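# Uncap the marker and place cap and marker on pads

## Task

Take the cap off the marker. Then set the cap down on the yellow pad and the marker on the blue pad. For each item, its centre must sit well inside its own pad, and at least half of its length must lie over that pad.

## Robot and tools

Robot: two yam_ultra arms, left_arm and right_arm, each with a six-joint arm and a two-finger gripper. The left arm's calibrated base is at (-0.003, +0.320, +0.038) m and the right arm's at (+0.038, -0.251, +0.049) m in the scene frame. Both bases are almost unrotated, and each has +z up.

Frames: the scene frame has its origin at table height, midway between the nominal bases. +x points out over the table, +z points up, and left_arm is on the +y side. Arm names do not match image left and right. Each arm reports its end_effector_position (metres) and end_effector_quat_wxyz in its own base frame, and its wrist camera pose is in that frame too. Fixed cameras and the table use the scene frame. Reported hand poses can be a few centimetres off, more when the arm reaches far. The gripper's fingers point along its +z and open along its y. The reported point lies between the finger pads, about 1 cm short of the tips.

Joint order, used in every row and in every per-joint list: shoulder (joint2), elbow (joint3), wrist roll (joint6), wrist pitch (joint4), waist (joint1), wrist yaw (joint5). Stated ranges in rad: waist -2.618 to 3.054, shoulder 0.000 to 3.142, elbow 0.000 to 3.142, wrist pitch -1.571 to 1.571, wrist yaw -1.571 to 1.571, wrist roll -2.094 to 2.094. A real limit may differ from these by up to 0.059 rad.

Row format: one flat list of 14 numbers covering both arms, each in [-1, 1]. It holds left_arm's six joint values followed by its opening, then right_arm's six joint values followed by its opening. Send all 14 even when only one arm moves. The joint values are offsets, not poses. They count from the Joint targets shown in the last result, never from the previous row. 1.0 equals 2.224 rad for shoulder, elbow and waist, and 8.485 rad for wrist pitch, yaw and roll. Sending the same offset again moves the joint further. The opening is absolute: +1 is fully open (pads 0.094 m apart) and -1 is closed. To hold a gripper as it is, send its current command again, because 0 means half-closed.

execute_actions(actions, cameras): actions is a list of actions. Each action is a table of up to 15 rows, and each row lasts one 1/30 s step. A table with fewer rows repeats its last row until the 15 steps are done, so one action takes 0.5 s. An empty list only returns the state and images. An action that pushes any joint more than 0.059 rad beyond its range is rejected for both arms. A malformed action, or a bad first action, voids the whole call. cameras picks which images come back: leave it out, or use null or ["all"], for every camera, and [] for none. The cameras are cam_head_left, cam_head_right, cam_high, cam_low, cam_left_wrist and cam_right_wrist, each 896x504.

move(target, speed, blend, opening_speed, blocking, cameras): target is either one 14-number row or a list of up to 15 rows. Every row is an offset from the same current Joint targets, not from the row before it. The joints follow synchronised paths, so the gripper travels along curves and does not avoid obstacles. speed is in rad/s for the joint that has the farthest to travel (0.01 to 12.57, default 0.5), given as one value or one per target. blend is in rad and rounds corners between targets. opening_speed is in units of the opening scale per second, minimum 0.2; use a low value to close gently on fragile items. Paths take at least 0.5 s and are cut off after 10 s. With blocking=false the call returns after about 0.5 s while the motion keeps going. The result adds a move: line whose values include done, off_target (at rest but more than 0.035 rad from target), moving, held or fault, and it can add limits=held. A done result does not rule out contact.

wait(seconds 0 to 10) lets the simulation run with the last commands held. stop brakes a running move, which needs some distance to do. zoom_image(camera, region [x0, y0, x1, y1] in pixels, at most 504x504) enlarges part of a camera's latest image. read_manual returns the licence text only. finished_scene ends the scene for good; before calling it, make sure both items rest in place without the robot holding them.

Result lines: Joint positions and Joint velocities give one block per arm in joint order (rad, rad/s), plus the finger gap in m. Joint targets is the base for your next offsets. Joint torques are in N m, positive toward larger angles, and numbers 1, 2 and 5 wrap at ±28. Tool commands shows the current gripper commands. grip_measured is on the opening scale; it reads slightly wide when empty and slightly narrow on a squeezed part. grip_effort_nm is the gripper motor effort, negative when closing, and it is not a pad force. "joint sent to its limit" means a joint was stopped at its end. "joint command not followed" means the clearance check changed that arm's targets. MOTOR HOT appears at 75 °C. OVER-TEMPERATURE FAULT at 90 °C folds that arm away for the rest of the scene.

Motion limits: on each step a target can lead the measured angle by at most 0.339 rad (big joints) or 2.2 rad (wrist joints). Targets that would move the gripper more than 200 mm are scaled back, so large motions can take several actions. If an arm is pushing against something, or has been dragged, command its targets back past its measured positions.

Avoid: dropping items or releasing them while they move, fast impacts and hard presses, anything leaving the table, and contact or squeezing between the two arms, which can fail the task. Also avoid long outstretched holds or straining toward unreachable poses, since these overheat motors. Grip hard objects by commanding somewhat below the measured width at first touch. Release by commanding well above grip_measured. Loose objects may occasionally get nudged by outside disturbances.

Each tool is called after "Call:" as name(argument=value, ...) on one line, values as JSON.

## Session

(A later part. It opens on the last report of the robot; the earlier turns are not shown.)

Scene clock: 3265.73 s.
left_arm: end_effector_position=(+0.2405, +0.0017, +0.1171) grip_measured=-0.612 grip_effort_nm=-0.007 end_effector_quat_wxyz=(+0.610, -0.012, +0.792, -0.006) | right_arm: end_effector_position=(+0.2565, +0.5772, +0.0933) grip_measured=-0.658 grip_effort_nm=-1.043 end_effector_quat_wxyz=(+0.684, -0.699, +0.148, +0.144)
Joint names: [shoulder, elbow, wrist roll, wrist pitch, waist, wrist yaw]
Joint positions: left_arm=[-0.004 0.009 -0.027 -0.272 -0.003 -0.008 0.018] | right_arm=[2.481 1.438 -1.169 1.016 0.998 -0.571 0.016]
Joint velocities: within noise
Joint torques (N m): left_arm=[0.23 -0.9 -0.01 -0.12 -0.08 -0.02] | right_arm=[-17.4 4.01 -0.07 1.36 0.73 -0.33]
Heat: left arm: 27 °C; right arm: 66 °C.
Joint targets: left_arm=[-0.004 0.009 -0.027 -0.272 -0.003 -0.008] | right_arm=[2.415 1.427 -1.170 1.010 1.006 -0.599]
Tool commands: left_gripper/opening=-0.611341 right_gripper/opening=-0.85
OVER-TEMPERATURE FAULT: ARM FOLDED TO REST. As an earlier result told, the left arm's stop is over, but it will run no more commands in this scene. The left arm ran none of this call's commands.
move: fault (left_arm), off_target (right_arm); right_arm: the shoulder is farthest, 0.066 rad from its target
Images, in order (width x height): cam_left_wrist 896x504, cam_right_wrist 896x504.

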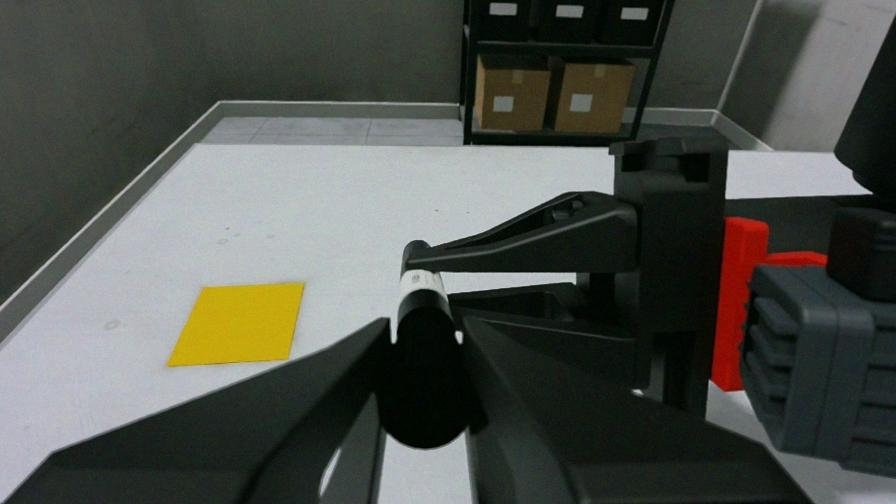

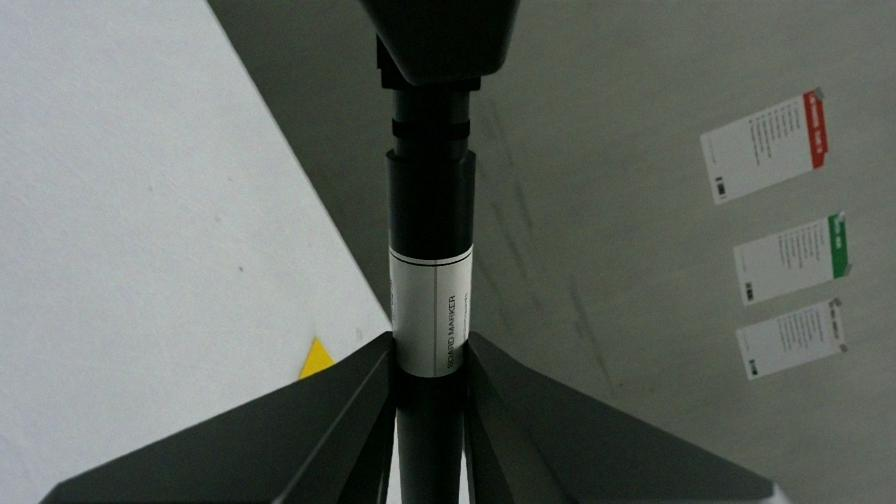

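Call:
move(target=[[0,0,0,0,0,0,-0.6114, 0,0,0,0.0029,0,0.0054,-0.85],[0,0,0,0,0,0,-0.6114, -0.0211,-0.0513,0,0.0107,0.0162,0.0246,-0.85],[0,0,0,0,0,0,-0.6114, -0.0076,-0.0513,0,0.0107,0.0162,0.0246,-0.85]], speed=0.1, cameras=["cam_left_wrist","cam_right_wrist"])

Call:
zoom_image(camera="cam_right_wrist", region=[340, 0, 560, 160])

Call:
zoom_image(camera="cam_left_wrist", region=[350, 220, 550, 460])

Scene clock: 3311.50 s.
left_arm: end_effector_position=(+0.2405, +0.0011, +0.1171) grip_measured=-0.612 grip_effort_nm=-0.002 end_effector_quat_wxyz=(+0.610, -0.011, +0.792, -0.007) | right_arm: end_effector_position=(+0.2583, +0.5667, +0.0921) grip_measured=-0.658 grip_effort_nm=-1.043 end_effector_quat_wxyz=(+0.693, -0.688, +0.199, +0.090)
Joint names: [shoulder, elbow, wrist roll, wrist pitch, waist, wrist yaw]
Joint positions: left_arm=[-0.004 0.009 -0.027 -0.272 -0.003 -0.005 0.018] | right_arm=[2.432 1.325 -1.171 1.08 1.034 -0.384 0.016]
Joint velocities: within noise
Joint torques (N m): left_arm=[0.27 -0.95 0 -0.11 0.02 -0.04] | right_arm=[-14.31 3.77 -0.02 1.7 0.73 -0.11]
Heat: left arm: 27 °C; right arm: 69 °C.
Joint targets: left_arm=[-0.004 0.009 -0.027 -0.272 -0.003 -0.005] | right_arm=[2.398 1.313 -1.170 1.100 1.042 -0.391]
Tool commands: left_gripper/opening=-0.611341 right_gripper/opening=-0.85
OVER-TEMPERATURE FAULT: ARM FOLDED TO REST. As an earlier result told, the left arm's stop is over, but it will run no more commands in this scene. The left arm ran none of this call's commands.
move: fault (left_arm)
Images, in order (width x height): cam_left_wrist 896x504, cam_right_wrist 896x504.

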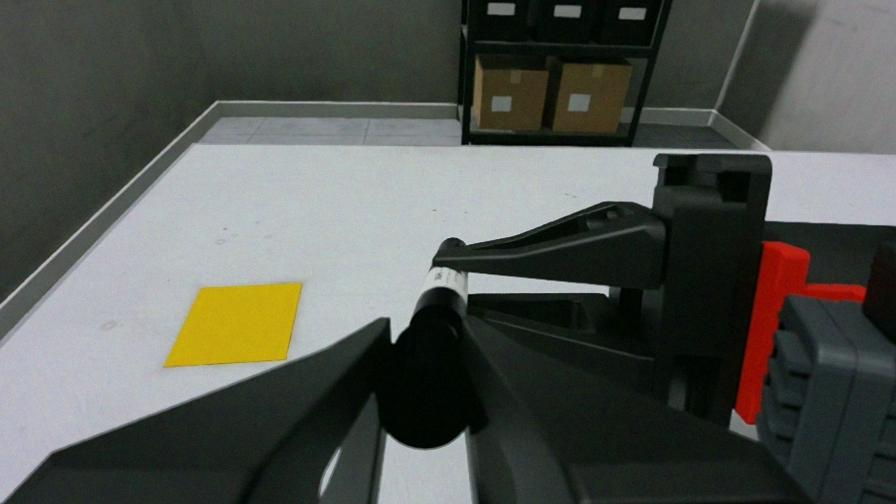

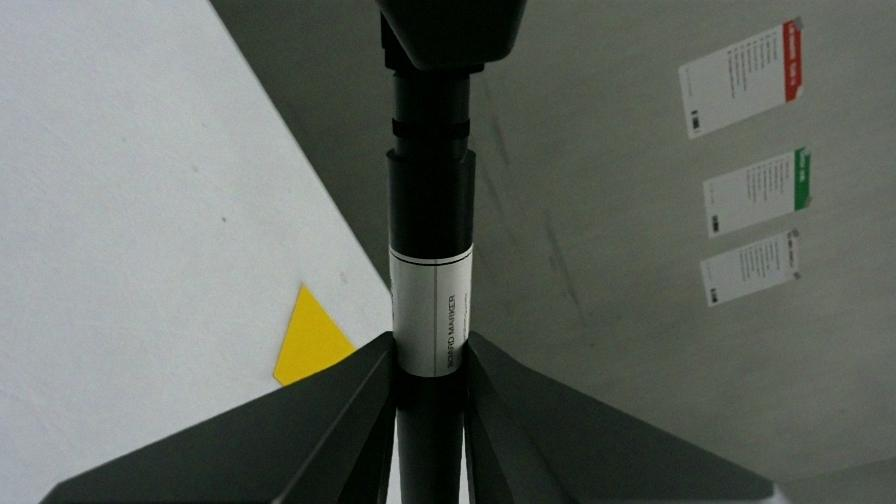

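Scaled by 2.291.

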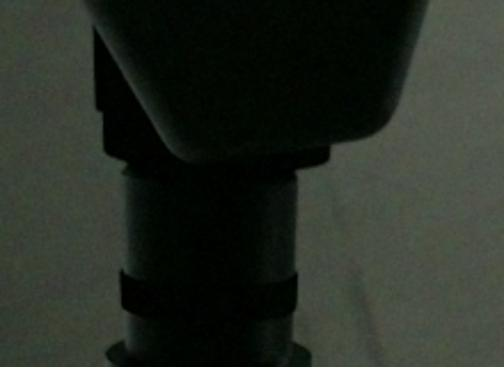

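Scaled by 2.100.

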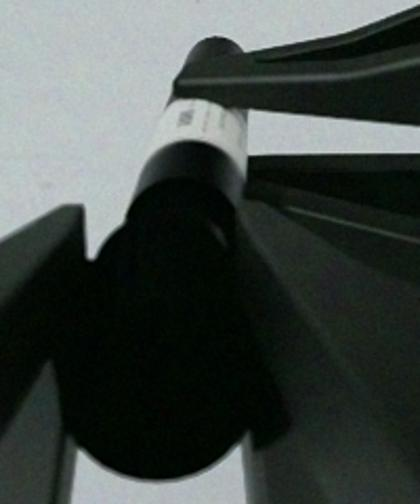

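Call:
move(target=[0,0,0,0,0,0,-0.6114, -0.0173,-0.0076,0,0.0012,0.0081,0.0054,-0.85], speed=0.1, cameras=["cam_right_wrist"])

Call:
zoom_image(camera="cam_right_wrist", region=[340, 0, 560, 160])

Scene clock: 3387.50 s.
left_arm: end_effector_position=(+0.2405, +0.0011, +0.1171) grip_measured=-0.612 grip_effort_nm=0.002 end_effector_quat_wxyz=(+0.610, -0.011, +0.792, -0.007) | right_arm: end_effector_position=(+0.2552, +0.5672, +0.0940) grip_measured=-0.658 grip_effort_nm=-1.048 end_effector_quat_wxyz=(+0.696, -0.683, +0.208, +0.078)
Joint names: [shoulder, elbow, wrist roll, wrist pitch, waist, wrist yaw]
Joint positions: left_arm=[-0.004 0.009 -0.027 -0.272 -0.003 -0.005 0.018] | right_arm=[2.422 1.308 -1.171 1.093 1.052 -0.336 0.016]
Joint velocities: within noise
Joint torques (N m): left_arm=[0.21 -0.95 0.01 -0.1 -0.02 -0.01] | right_arm=[-16.57 3.73 -0.01 1.65 0.76 -0.13]
Heat: left arm: 27 °C; right arm: 72 °C.
Joint targets: left_arm=[-0.004 0.009 -0.027 -0.272 -0.003 -0.005] | right_arm=[2.360 1.296 -1.170 1.110 1.060 -0.345]
Tool commands: left_gripper/opening=-0.611341 right_gripper/opening=-0.85
OVER-TEMPERATURE FAULT: ARM FOLDED TO REST. As an earlier result told, the left arm's stop is over, but it will run no more commands in this scene. The left arm ran none of this call's commands.
move: fault (left_arm), off_target (right_arm); right_arm: the shoulder is farthest, 0.062 rad from its target
Images, in order (width x height): cam_right_wrist 896x504.

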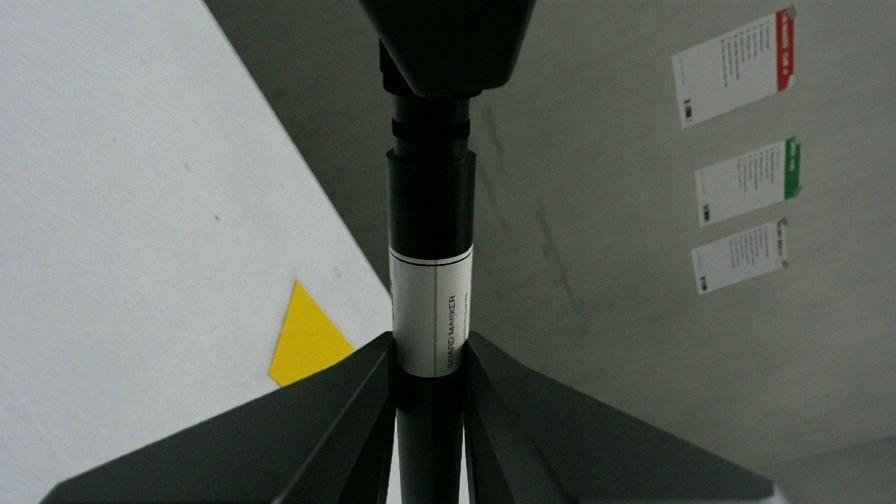

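Scaled by 2.291.

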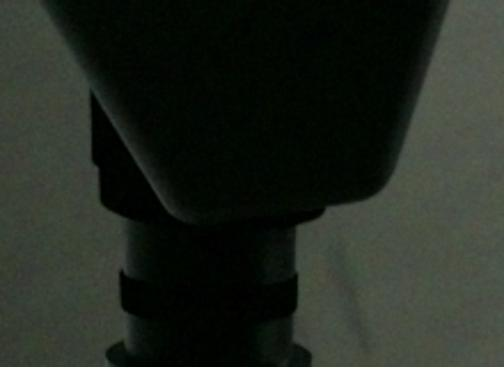

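Call:
execute_actions(actions=[[[0,0,0,0,0,0,-0.6114,0.0135,0,0,0,0,0,-0.85]]], cameras=["cam_right_wrist","cam_head_left"])

Scene clock: 3430.67 s.
left_arm: end_effector_position=(+0.2405, +0.0011, +0.1171) grip_measured=-0.612 grip_effort_nm=0.002 end_effector_quat_wxyz=(+0.610, -0.011, +0.792, -0.007) | right_arm: end_effector_position=(+0.2552, +0.5672, +0.0940) grip_measured=-0.658 grip_effort_nm=-1.038 end_effector_quat_wxyz=(+0.696, -0.683, +0.208, +0.078)
Joint names: [shoulder, elbow, wrist roll, wrist pitch, waist, wrist yaw]
Joint positions: left_arm=[-0.004 0.009 -0.027 -0.272 -0.003 -0.005 0.018] | right_arm=[2.422 1.308 -1.171 1.093 1.052 -0.336 0.016]
Joint velocities: within noise
Joint torques (N m): left_arm=[0.17 -0.98 -0.02 -0.09 0.01 -0.01] | right_arm=[-14.11 3.82 -0.01 1.68 0.75 -0.12]
Heat: left arm: 27 °C; right arm: 85 °C. Fold the right arm in close to its base, or ease its load, before you think long.
Joint targets: left_arm=[-0.004 0.009 -0.027 -0.272 -0.003 -0.005] | right_arm=[2.390 1.296 -1.170 1.110 1.060 -0.345]
Tool commands: left_gripper/opening=-0.611341 right_gripper/opening=-0.85
OVER-TEMPERATURE FAULT: ARM FOLDED TO REST. As an earlier result told, the left arm's stop is over, but it will run no more commands in this scene. The left arm ran none of this call's commands.
MOTOR HOT: the shoulder of the right arm reports 85 °C; the controller's stop level is 90 °C. To cool a motor, set the load down, stop pushing, or move to a pose that needs little force.
Images, in order (width x height): cam_head_left 896x504, cam_right_wrist 896x504.

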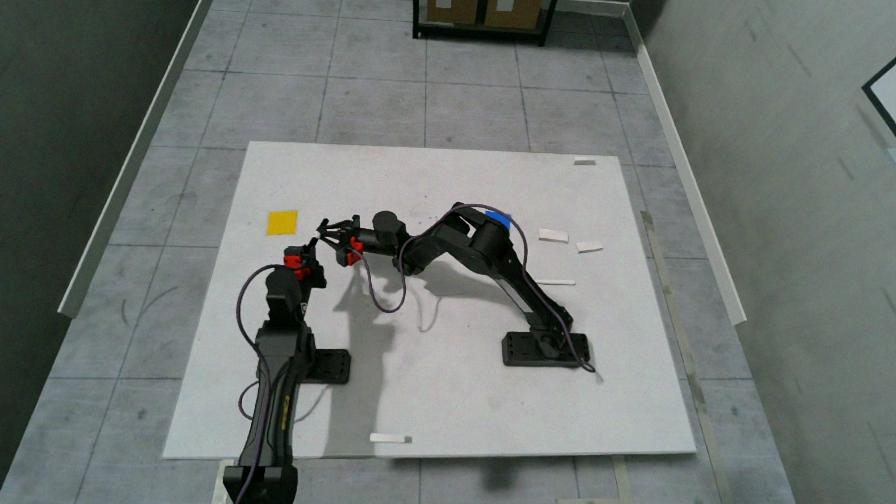

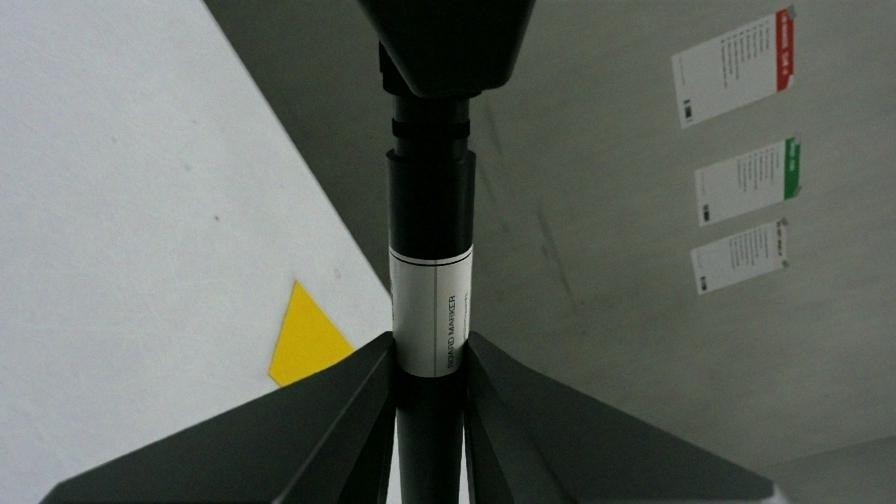

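Call:
move(target=[[0,0,0,0,0,0,-0.6114,0.0562,0.0406,0,0.0043,-0.0297,-0.0074,-0.85],[0,0,0,0,0,0,-0.6114,0.0270,0.0153,0,0.0012,-0.0809,-0.0065,-0.85],[0,0,0,0,0,0,-0.6114,-0.4901,-0.4478,0,-0.0130,-0.2518,0.0171,-0.85]], speed=[0.2,0.4,0.7], blend=[0.0,0.03,0.0], cameras=["cam_right_wrist","cam_head_left"])

Scene clock: 3481.53 s.
left_arm: end_effector_position=(+0.2405, +0.0011, +0.1171) grip_measured=-0.612 grip_effort_nm=-0.002 end_effector_quat_wxyz=(+0.610, -0.011, +0.792, -0.007) | right_arm: end_effector_position=(+0.3155, +0.2168, +0.1966) grip_measured=-0.658 grip_effort_nm=-1.043 end_effector_quat_wxyz=(+0.685, -0.573, +0.419, -0.162)
Joint names: [shoulder, elbow, wrist roll, wrist pitch, waist, wrist yaw]
Joint positions: left_arm=[-0.004 0.009 -0.027 -0.272 -0.003 -0.005 0.018] | right_arm=[1.323 0.311 -1.174 1.005 0.507 -0.2 0.016]
Joint velocities: within noise
Joint torques (N m): left_arm=[0.35 -1.01 0.01 -0.1 -0.02 -0.02] | right_arm=[-5.33 4.29 0.02 1.41 -0.65 -0.05]
Heat: left arm: 27 °C; right arm: 78 °C. Fold the right arm in close to its base, or ease its load, before you think long.
Joint targets: left_arm=[-0.004 0.009 -0.027 -0.272 -0.003 -0.005] | right_arm=[1.300 0.300 -1.170 1.000 0.500 -0.200]
Tool commands: left_gripper/opening=-0.611341 right_gripper/opening=-0.85
OVER-TEMPERATURE FAULT: ARM FOLDED TO REST. As an earlier result told, the left arm's stop is over, but it will run no more commands in this scene. The left arm ran none of this call's commands.
MOTOR HOT: still on. The shoulder of the right arm reports 78 °C.
move: fault (left_arm)
Images, in order (width x height): cam_head_left 896x504, cam_right_wrist 896x504.

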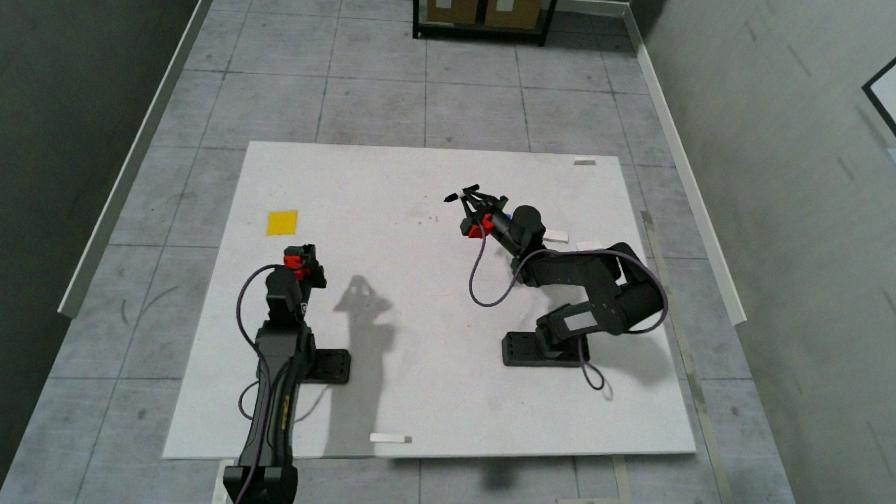

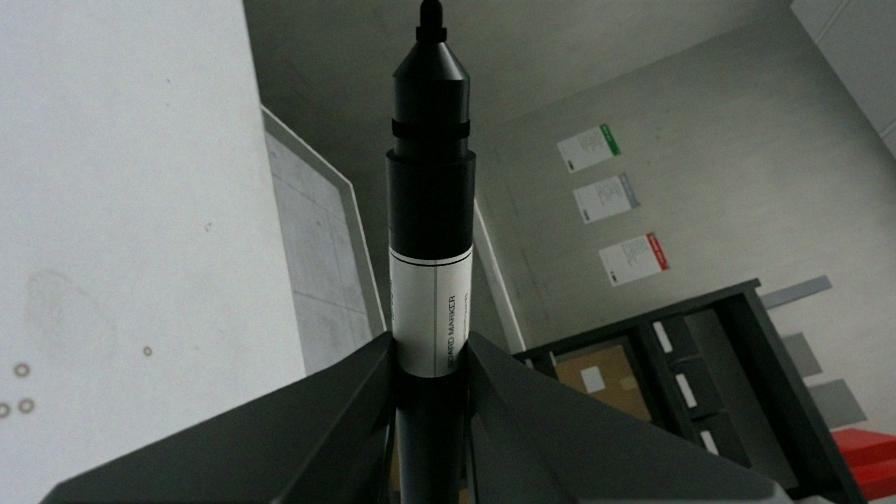

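Call:
execute_actions(actions=[], cameras=[])

Scene clock: 3762.57 s.
left_arm: end_effector_position=(+0.2405, +0.0011, +0.1171) grip_measured=-0.612 grip_effort_nm=-0.002 end_effector_quat_wxyz=(+0.610, -0.011, +0.792, -0.007) | right_arm: end_effector_position=(+0.3156, +0.2166, +0.1962) grip_measured=-0.658 grip_effort_nm=-1.043 end_effector_quat_wxyz=(+0.685, -0.573, +0.420, -0.163)
Joint names: [shoulder, elbow, wrist roll, wrist pitch, waist, wrist yaw]
Joint positions: left_arm=[-0.004 0.009 -0.027 -0.272 -0.003 -0.005 0.018] | right_arm=[1.323 0.311 -1.174 1.003 0.507 -0.199 0.016]
Joint velocities: within noise
Joint torques (N m): left_arm=[0.29 -1.03 0 -0.12 -0.12 -0.02] | right_arm=[-5.44 4.29 0.02 1.48 -0.66 -0.02]
Heat: left arm: 27 °C; right arm: 49 °C.
Joint targets: left_arm=[-0.004 0.009 -0.027 -0.272 -0.003 -0.005] | right_arm=[1.300 0.300 -1.170 1.000 0.500 -0.200]
Tool commands: left_gripper/opening=-0.611341 right_gripper/opening=-0.85
OVER-TEMPERATURE FAULT: ARM FOLDED TO REST. As an earlier result told, the left arm's stop is over, but it will run no more commands in this scene.
MOTOR HOT: cleared for the motors of the right arm.
No camera images: "cameras" was empty.

Call:
move(target=[[0,0,0,0,0,0,-0.6114,0.6205,0.6346,0,-0.0046,0.1556,-0.0647,-0.85],[0,0,0,0,0,0,-0.6114,0.5432,0.5509,0,0.0060,0.2061,-0.0484,-0.85]], speed=[0.8,0.3], cameras=["cam_right_wrist","cam_high"])

Scene clock: 3775.40 s.
left_arm: end_effector_position=(+0.2405, +0.0011, +0.1171) grip_measured=-0.612 grip_effort_nm=0.002 end_effector_quat_wxyz=(+0.610, -0.011, +0.792, -0.007) | right_arm: end_effector_position=(+0.2804, +0.5803, +0.0881) grip_measured=-0.658 grip_effort_nm=-1.043 end_effector_quat_wxyz=(+0.698, -0.690, +0.137, +0.137)
Joint names: [shoulder, elbow, wrist roll, wrist pitch, waist, wrist yaw]
Joint positions: left_arm=[-0.004 0.009 -0.027 -0.272 -0.003 -0.005 0.018] | right_arm=[2.562 1.538 -1.174 1.038 0.961 -0.608 0.016]
Joint velocities: within noise
Joint torques (N m): left_arm=[0.25 -0.95 0 -0.12 -0.03 -0.02] | right_arm=[-16.9 4.03 0.03 1.56 0.09 -0.08]
Heat: left arm: 27 °C; right arm: 50 °C.
Joint targets: left_arm=[-0.004 0.009 -0.027 -0.272 -0.003 -0.005] | right_arm=[2.508 1.525 -1.170 1.051 0.958 -0.610]
Tool commands: left_gripper/opening=-0.611341 right_gripper/opening=-0.85
OVER-TEMPERATURE FAULT: ARM FOLDED TO REST. As an earlier result told, the left arm's stop is over, but it will run no more commands in this scene. The left arm ran none of this call's commands.
move: fault (left_arm), off_target (right_arm); right_arm: the shoulder is farthest, 0.054 rad from its target
Images, in order (width x height): cam_high 896x504, cam_right_wrist 896x504.

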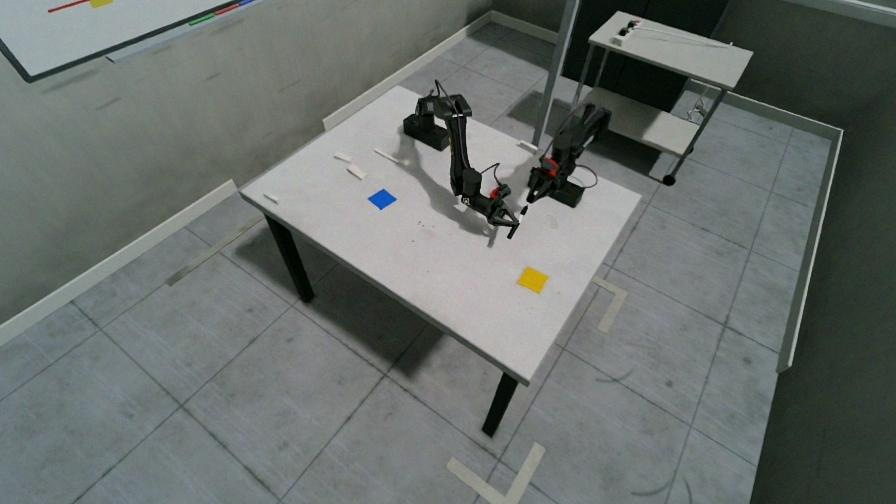

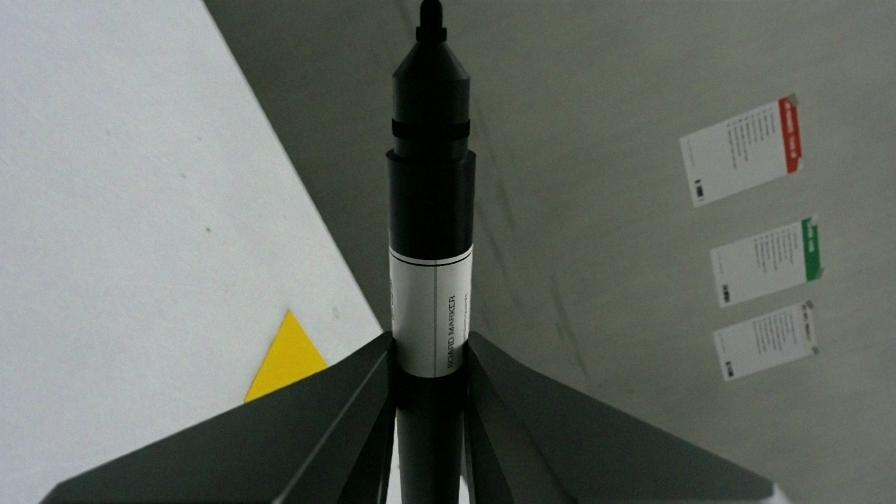

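Call:
move(target=[[0,0,0,0,0,0,-0.6114,-0.0113,-0.0194,0,0.0009,0.0052,0.0007,-0.85],[0,0,0,0,0,0,-0.6114,-0.0329,-0.0473,0,0.0025,0.0187,0.0042,-0.85]], speed=[0.1,0.1], cameras=["cam_right_wrist"])

Scene clock: 3811.23 s.
left_arm: end_effector_position=(+0.2405, +0.0011, +0.1171) grip_measured=-0.612 grip_effort_nm=-0.002 end_effector_quat_wxyz=(+0.610, -0.011, +0.792, -0.007) | right_arm: end_effector_position=(+0.2606, +0.5741, +0.0890) grip_measured=-0.658 grip_effort_nm=-1.043 end_effector_quat_wxyz=(+0.691, -0.695, +0.147, +0.136)
Joint names: [shoulder, elbow, wrist roll, wrist pitch, waist, wrist yaw]
Joint positions: left_arm=[-0.004 0.009 -0.027 -0.272 -0.003 -0.005 0.018] | right_arm=[2.499 1.433 -1.174 1.055 0.991 -0.567 0.016]
Joint velocities: within noise
Joint torques (N m): left_arm=[0.35 -0.96 -0.01 -0.11 0.01 -0.02] | right_arm=[-17.18 3.9 0.03 1.61 0.76 -0.14]
Heat: left arm: 27 °C; right arm: 71 °C.
Joint targets: left_arm=[-0.004 0.009 -0.027 -0.272 -0.003 -0.005] | right_arm=[2.435 1.420 -1.170 1.072 1.000 -0.575]
Tool commands: left_gripper/opening=-0.611341 right_gripper/opening=-0.85
OVER-TEMPERATURE FAULT: ARM FOLDED TO REST. As an earlier result told, the left arm's stop is over, but it will run no more commands in this scene. The left arm ran none of this call's commands.
move: fault (left_arm), off_target (right_arm); right_arm: the shoulder is farthest, 0.064 rad from its target
Images, in order (width x height): cam_right_wrist 896x504.

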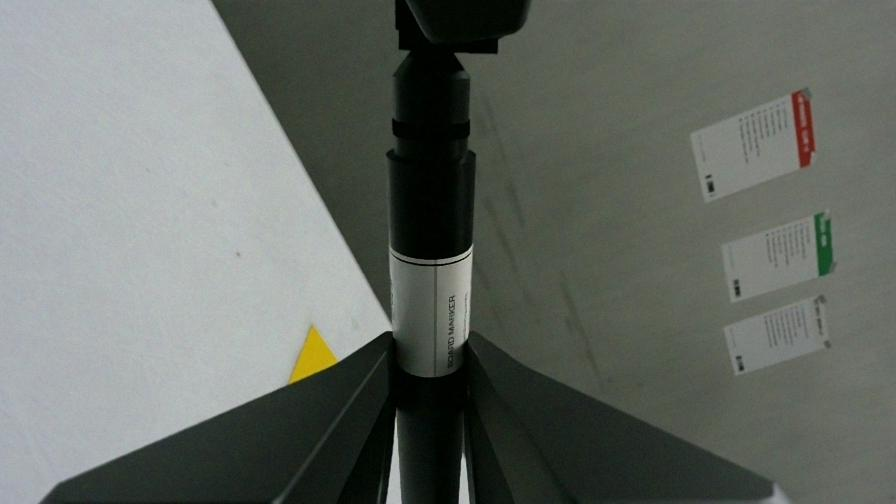

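Call:
move(target=[[0,0,0,0,0,0,-0.6114,-0.0054,0,0,0.0010,-0.0005,-0.0003,-0.85],[0,0,0,0,0,0,-0.6114,-0.0060,-0.0006,0,0.0010,0.0054,0.0002,-0.85]], speed=[0.1,0.1], cameras=["cam_right_wrist"])

Scene clock: 3838.23 s.
left_arm: end_effector_position=(+0.2405, +0.0011, +0.1171) grip_measured=-0.612 grip_effort_nm=-0.002 end_effector_quat_wxyz=(+0.610, -0.011, +0.792, -0.007) | right_arm: end_effector_position=(+0.2545, +0.5777, +0.0965) grip_measured=-0.658 grip_effort_nm=-1.043 end_effector_quat_wxyz=(+0.696, -0.691, +0.141, +0.136)
Joint names: [shoulder, elbow, wrist roll, wrist pitch, waist, wrist yaw]
Joint positions: left_arm=[-0.004 0.009 -0.027 -0.272 -0.003 -0.005 0.018] | right_arm=[2.488 1.432 -1.174 1.062 1.004 -0.558 0.016]
Joint velocities: within noise
Joint torques (N m): left_arm=[0.21 -0.88 -0.02 -0.09 0.01 -0.01] | right_arm=[-17.5 3.79 0.01 1.61 0.62 -0.17]
Heat: left arm: 27 °C; right arm: 62 °C.
Joint targets: left_arm=[-0.004 0.009 -0.027 -0.272 -0.003 -0.005] | right_arm=[2.422 1.419 -1.170 1.081 1.012 -0.573]
Tool commands: left_gripper/opening=-0.611341 right_gripper/opening=-0.85
OVER-TEMPERATURE FAULT: ARM FOLDED TO REST. As an earlier result told, the left arm's stop is over, but it will run no more commands in this scene. The left arm ran none of this call's commands.
move: fault (left_arm), off_target (right_arm); right_arm: the shoulder is farthest, 0.067 rad from its target
Images, in order (width x height): cam_right_wrist 896x504.

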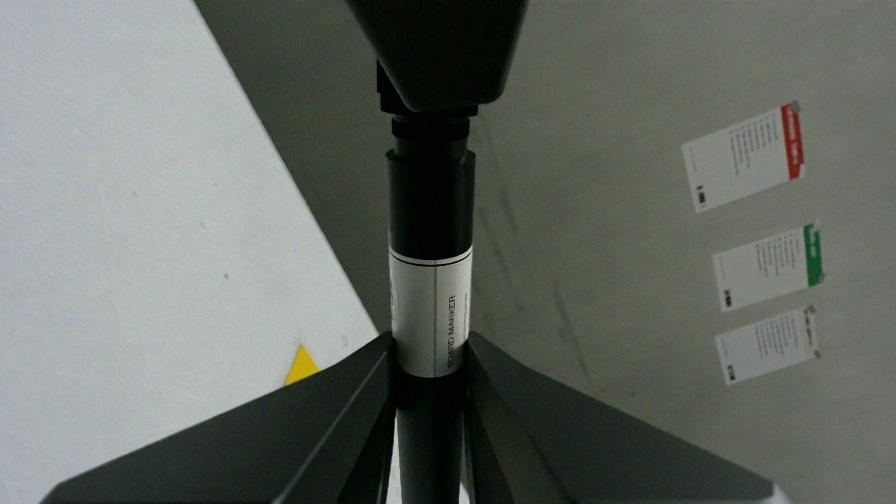

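Call:
move(target=[[0,0,0,0,0,0,-0.6114,0.0375,0,0,0,0,0,-0.85],[0,0,0,0,0,0,-0.6114,0.0614,-0.0150,0.0448,0.0086,0.0100,0.0045,-0.85],[0,0,0,0,0,0,-0.6114,0.0712,-0.0387,0.0919,0.0174,0.0296,0.0097,-0.85],[0,0,0,0,0,0,-0.6114,0.0712,-0.0455,0.1037,0.0193,0.0354,0.0112,-0.85]], speed=[0.15,0.4,0.4,0.4], blend=[0.0,0.03,0.02,0.0], cameras=["cam_right_wrist","cam_head_left"])

Scene clock: 3863.43 s.
left_arm: end_effector_position=(+0.2405, +0.0010, +0.1171) grip_measured=-0.612 grip_effort_nm=0.002 end_effector_quat_wxyz=(+0.610, -0.011, +0.792, -0.007) | right_arm: end_effector_position=(+0.2149, +0.5758, +0.0579) grip_measured=-0.658 grip_effort_nm=-1.048 end_effector_quat_wxyz=(+0.578, -0.566, +0.420, +0.411)
Joint names: [shoulder, elbow, wrist roll, wrist pitch, waist, wrist yaw]
Joint positions: left_arm=[-0.004 0.009 -0.027 -0.272 -0.003 -0.005 0.018] | right_arm=[2.55 1.331 -0.312 1.226 1.08 -0.469 0.016]
Joint velocities: within noise
Joint torques (N m): left_arm=[0.28 -0.92 0 -0.09 0.13 -0.02] | right_arm=[-9.55 3.33 0.2 1.62 0.91 -0.11]
Heat: left arm: 27 °C; right arm: 64 °C.
Joint targets: left_arm=[-0.004 0.009 -0.027 -0.272 -0.003 -0.005] | right_arm=[2.580 1.318 -0.290 1.244 1.090 -0.478]
Tool commands: left_gripper/opening=-0.611338 right_gripper/opening=-0.85
OVER-TEMPERATURE FAULT: ARM FOLDED TO REST. As an earlier result told, the left arm's stop is over, but it will run no more commands in this scene. The left arm ran none of this call's commands.
move: fault (left_arm)
Images, in order (width x height): cam_head_left 896x504, cam_right_wrist 896x504.

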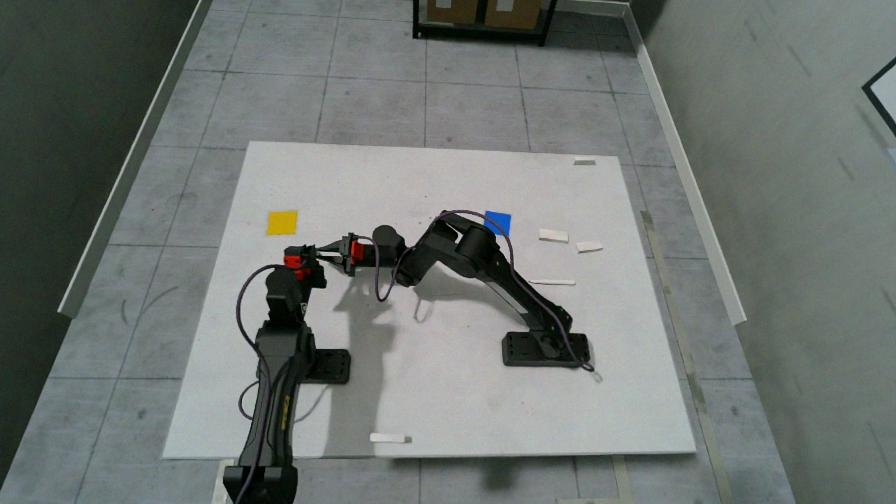

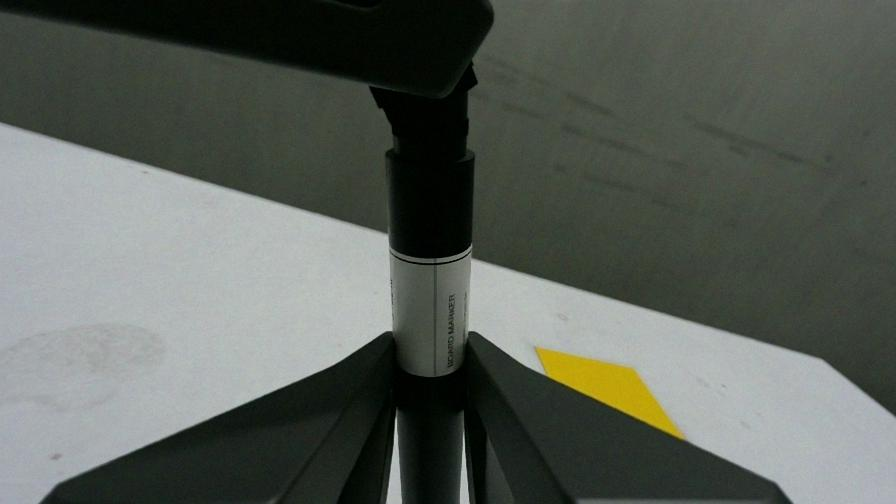

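Call:
zoom_image(camera="cam_right_wrist", region=[300, 0, 560, 200])

Scaled by 1.938.

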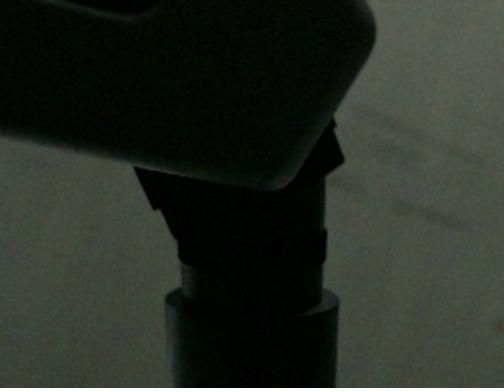

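Call:
move(target=[0,0,0,0,0,0,-0.6114,0,0.0248,-0.0259,0.0067,-0.0136,-0.0019,-0.85], speed=0.3, cameras=["cam_right_wrist"])

Call:
zoom_image(camera="cam_right_wrist", region=[300, 0, 560, 200])

Scene clock: 3963.47 s.
left_arm: end_effector_position=(+0.2405, -0.0003, +0.1171) grip_measured=-0.612 grip_effort_nm=0.007 end_effector_quat_wxyz=(+0.610, -0.009, +0.792, -0.010) | right_arm: end_effector_position=(+0.2259, +0.5744, +0.0637) grip_measured=-0.658 grip_effort_nm=-1.043 end_effector_quat_wxyz=(+0.629, -0.595, +0.362, +0.347)
Joint names: [shoulder, elbow, wrist roll, wrist pitch, waist, wrist yaw]
Joint positions: left_arm=[-0.004 0.009 -0.027 -0.272 -0.003 0.003 0.018] | right_arm=[2.557 1.344 -0.505 1.247 1.065 -0.463 0.016]
Joint velocities: within noise
Joint torques (N m): left_arm=[0.17 -0.92 -0.01 -0.11 0.05 -0.01] | right_arm=[-10.18 6.72 -0.06 1.95 -0.44 -0.35]
Heat: left arm: 27 °C; right arm: 55 °C.
Joint targets: left_arm=[-0.004 0.009 -0.027 -0.272 -0.003 0.003] | right_arm=[2.580 1.373 -0.510 1.301 1.060 -0.494]
Tool commands: left_gripper/opening=-0.611336 right_gripper/opening=-0.85
OVER-TEMPERATURE FAULT: ARM FOLDED TO REST. As an earlier result told, the left arm's stop is over, but it will run no more commands in this scene. The left arm ran none of this call's commands.
move: fault (left_arm), off_target (right_arm); right_arm: the wrist pitch is farthest, 0.053 rad from its target
Images, in order (width x height): cam_right_wrist 896x504.

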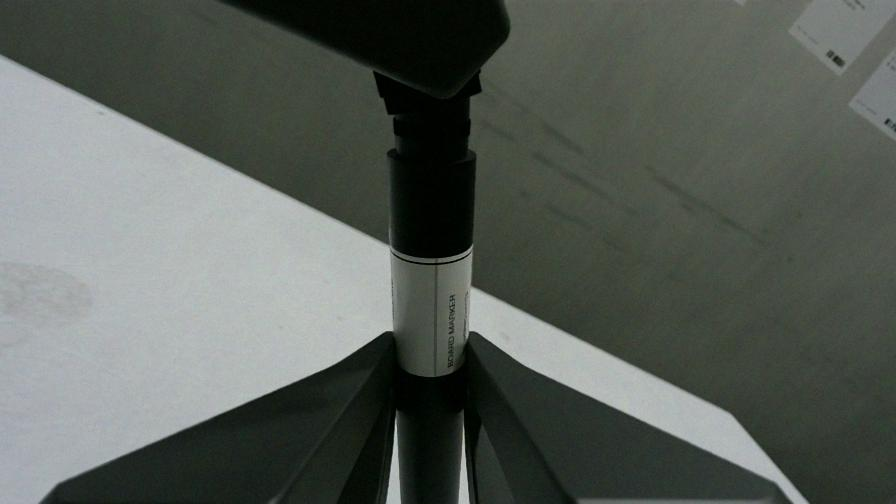

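Scaled by 1.938.

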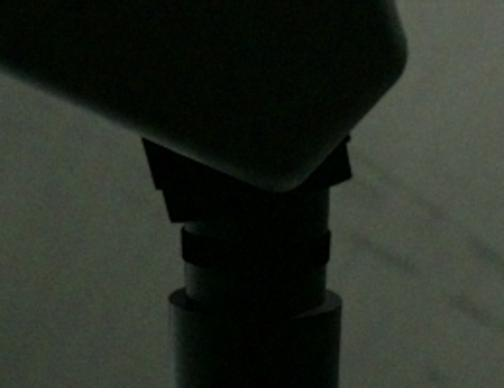

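Call:
zoom_image(camera="cam_right_wrist", region=[360, 50, 500, 160])

Scaled by 3.600.

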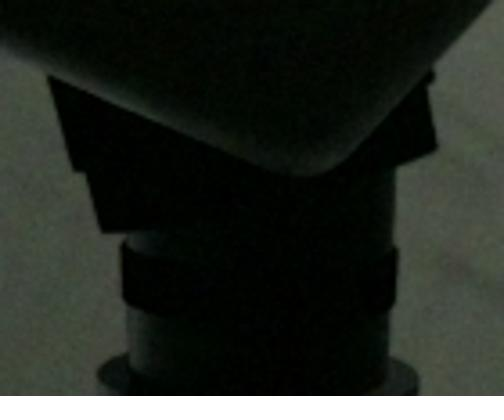

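Call:
move(target=[[0,0,0,0,0,0,-0.6114,0,0.0171,-0.0275,-0.0035,-0.0139,-0.0054,-0.85],[0,0,0,0,0,0,-0.6114,0,0.0171,-0.0275,0.0061,-0.0018,-0.0077,-0.85]], speed=[0.3,0.1], cameras=["cam_right_wrist"])

Call:
zoom_image(camera="cam_right_wrist", region=[360, 50, 500, 160])

Scene clock: 4063.43 s.
left_arm: end_effector_position=(+0.2405, -0.0023, +0.1171) grip_measured=-0.612 grip_effort_nm=-0.002 end_effector_quat_wxyz=(+0.610, -0.005, +0.792, -0.015) | right_arm: end_effector_position=(+0.2356, +0.5740, +0.0766) grip_measured=-0.658 grip_effort_nm=-1.048 end_effector_quat_wxyz=(+0.678, -0.628, +0.267, +0.275)
Joint names: [shoulder, elbow, wrist roll, wrist pitch, waist, wrist yaw]
Joint positions: left_arm=[-0.004 0.009 -0.027 -0.272 -0.003 0.014 0.018] | right_arm=[2.564 1.38 -0.743 1.264 1.038 -0.515 0.016]
Joint velocities: within noise
Joint torques (N m): left_arm=[0.32 -0.98 -0.02 -0.09 -0.03 -0.04] | right_arm=[-10.78 6.98 -0.03 2.27 1.76 -0.46]
Heat: left arm: 27 °C; right arm: 57 °C.
Joint targets: left_arm=[-0.004 0.009 -0.027 -0.272 -0.003 0.014] | right_arm=[2.580 1.411 -0.743 1.353 1.056 -0.560]
Tool commands: left_gripper/opening=-0.611336 right_gripper/opening=-0.85
OVER-TEMPERATURE FAULT: ARM FOLDED TO REST. As an earlier result told, the left arm's stop is over, but it will run no more commands in this scene. The left arm ran none of this call's commands.
move: fault (left_arm), off_target (right_arm); right_arm: the wrist pitch is farthest, 0.089 rad from its target
Images, in order (width x height): cam_right_wrist 896x504.

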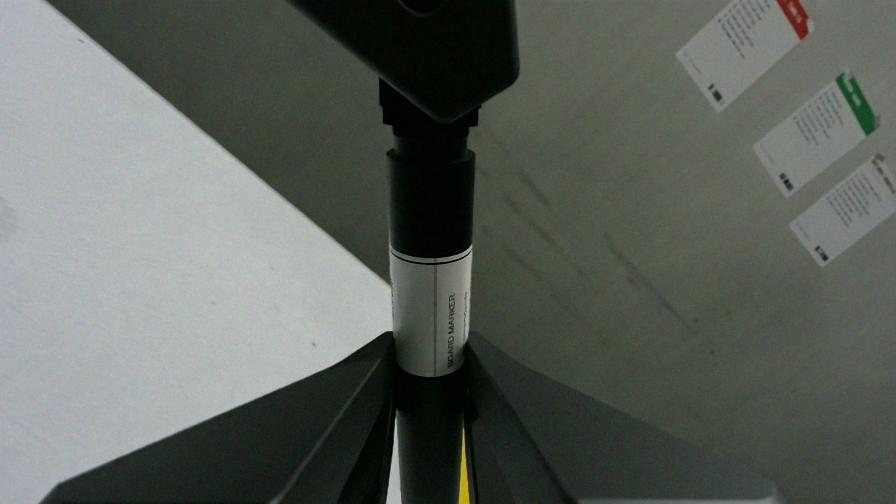

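Scaled by 3.600.

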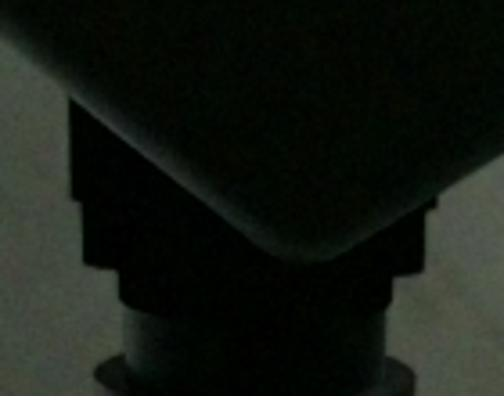

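Call:
move(target=[[0,0,0,0,0,0,-0.6114,-0.0045,-0.0277,0.0357,0.0052,0.0139,0.0040,-0.85],[0,0,0,0,0,0,-0.6114,-0.0067,-0.0479,0.0711,0.0115,0.0280,0.0113,-0.85]], speed=[0.3,0.3], blend=[0.03,0.0], cameras=["cam_right_wrist"])

Call:
zoom_image(camera="cam_right_wrist", region=[360, 50, 500, 160])

Scene clock: 4115.67 s.
left_arm: end_effector_position=(+0.2405, -0.0026, +0.1171) grip_measured=-0.609 grip_effort_nm=0.002 end_effector_quat_wxyz=(+0.610, -0.005, +0.792, -0.015) | right_arm: end_effector_position=(+0.2011, +0.5744, +0.0603) grip_measured=-0.658 grip_effort_nm=-1.043 end_effector_quat_wxyz=(+0.566, -0.527, +0.440, +0.456)
Joint names: [shoulder, elbow, wrist roll, wrist pitch, waist, wrist yaw]
Joint positions: left_arm=[-0.004 0.009 -0.027 -0.272 -0.003 0.016 0.018] | right_arm=[2.569 1.304 -0.17 1.327 1.106 -0.447 0.016]
Joint velocities: within noise
Joint torques (N m): left_arm=[0.2 -0.99 0 -0.09 0.02 0] | right_arm=[-12.04 4.12 0.33 2.65 1.22 -0.18]
Heat: left arm: 27 °C; right arm: 56 °C.
Joint targets: left_arm=[-0.004 0.009 -0.027 -0.272 -0.003 0.016] | right_arm=[2.565 1.304 -0.140 1.451 1.118 -0.464]
Tool commands: left_gripper/opening=-0.608834 right_gripper/opening=-0.85
OVER-TEMPERATURE FAULT: ARM FOLDED TO REST. As an earlier result told, the left arm's stop is over, but it will run no more commands in this scene. The left arm ran none of this call's commands.
move: fault (left_arm), off_target (right_arm); right_arm: the wrist pitch is farthest, 0.123 rad from its target
Images, in order (width x height): cam_right_wrist 896x504.

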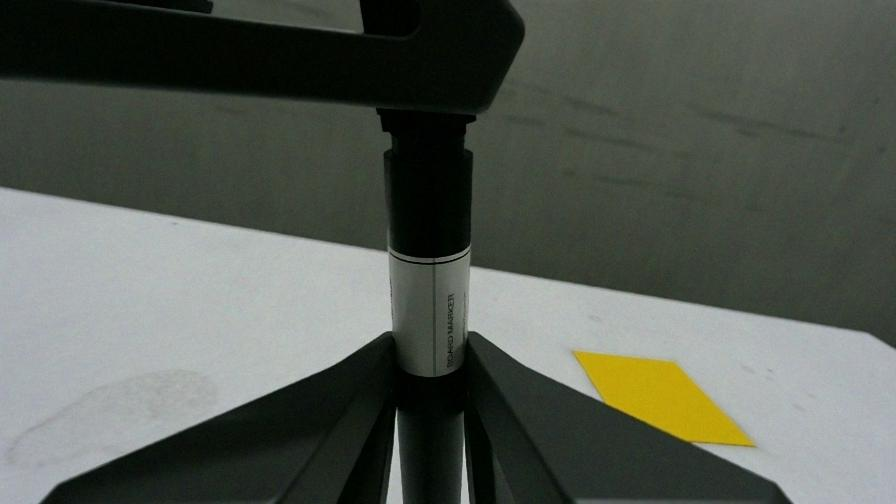

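Scaled by 3.600.

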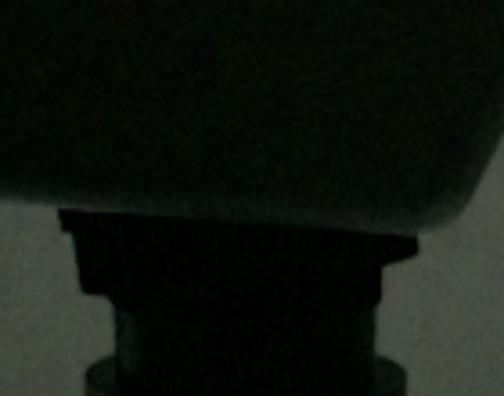

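Call:
move(target=[[0,0,0,0,0,0,-0.6114,0,-0.0138,0.0297,0.0052,-0.0107,0.0236,-0.85],[0,0,0,0,0,0,-0.6114,0,0.0249,-0.0198,-0.0057,-0.0410,0.0148,-0.85],[0,0,0,0,0,0,-0.6114,0,-0.0138,0.0297,0.0052,-0.0107,0.0236,-0.85]], speed=[0.4,0.5,0.5], cameras=["cam_right_wrist"])

Call:
zoom_image(camera="cam_right_wrist", region=[360, 50, 500, 160])

Scene clock: 4161.37 s.
left_arm: end_effector_position=(+0.2404, -0.0054, +0.1171) grip_measured=-0.607 grip_effort_nm=-0.007 end_effector_quat_wxyz=(+0.610, +0.000, +0.792, -0.022) | right_arm: end_effector_position=(+0.1993, +0.5707, +0.0603) grip_measured=-0.659 grip_effort_nm=-1.043 end_effector_quat_wxyz=(+0.534, -0.459, +0.502, +0.502)
Joint names: [shoulder, elbow, wrist roll, wrist pitch, waist, wrist yaw]
Joint positions: left_arm=[-0.004 0.009 -0.027 -0.272 -0.003 0.032 0.018] | right_arm=[2.569 1.268 0.042 1.381 1.127 -0.366 0.016]
Joint velocities: within noise
Joint torques (N m): left_arm=[0.27 -0.99 -0.01 -0.12 0.09 -0.02] | right_arm=[-11.73 4.41 0.85 2.53 -3.18 1.05]
Heat: left arm: 27 °C; right arm: 63 °C.
Joint targets: left_arm=[-0.004 0.009 -0.027 -0.272 -0.003 0.032] | right_arm=[2.565 1.273 0.112 1.495 1.095 -0.264]
Tool commands: left_gripper/opening=-0.606616 right_gripper/opening=-0.85
OVER-TEMPERATURE FAULT: ARM FOLDED TO REST. As an earlier result told, the left arm's stop is over, but it will run no more commands in this scene. The left arm ran none of this call's commands.
move: fault (left_arm), off_target (right_arm); right_arm: the wrist pitch is farthest, 0.114 rad from its target
Images, in order (width x height): cam_right_wrist 896x504.

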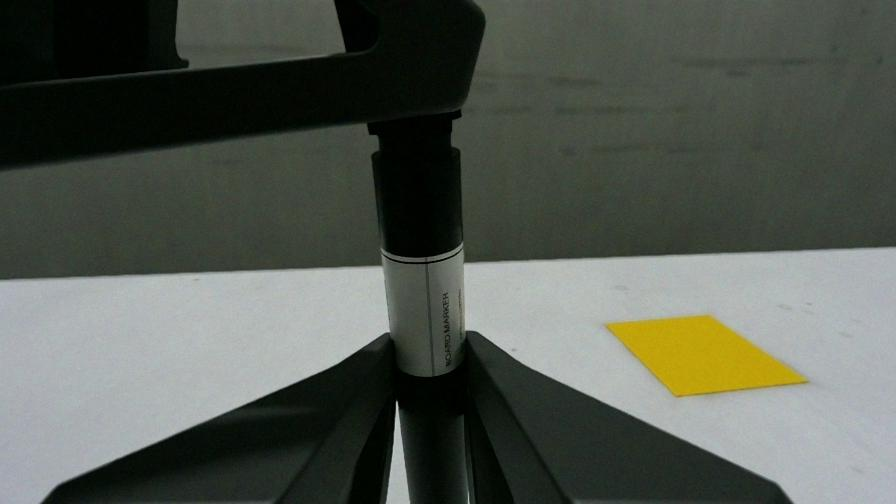

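Scaled by 3.600.

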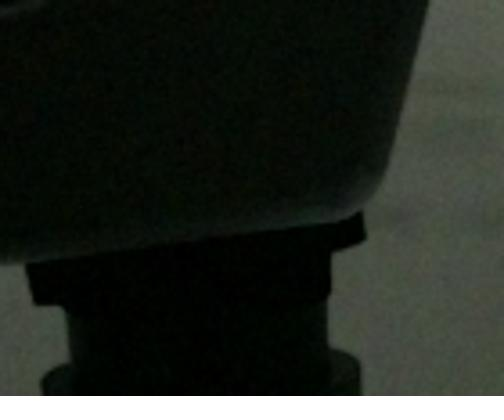

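Call:
zoom_image(camera="cam_right_wrist", region=[360, 80, 480, 170])

Scaled by 4.200.

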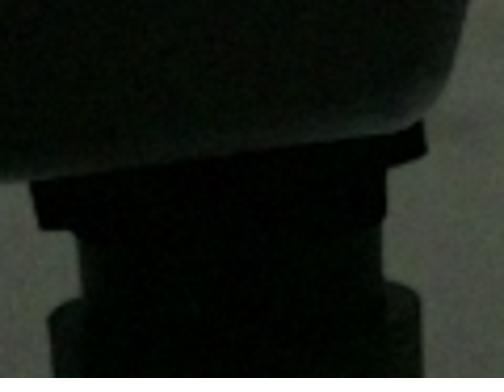

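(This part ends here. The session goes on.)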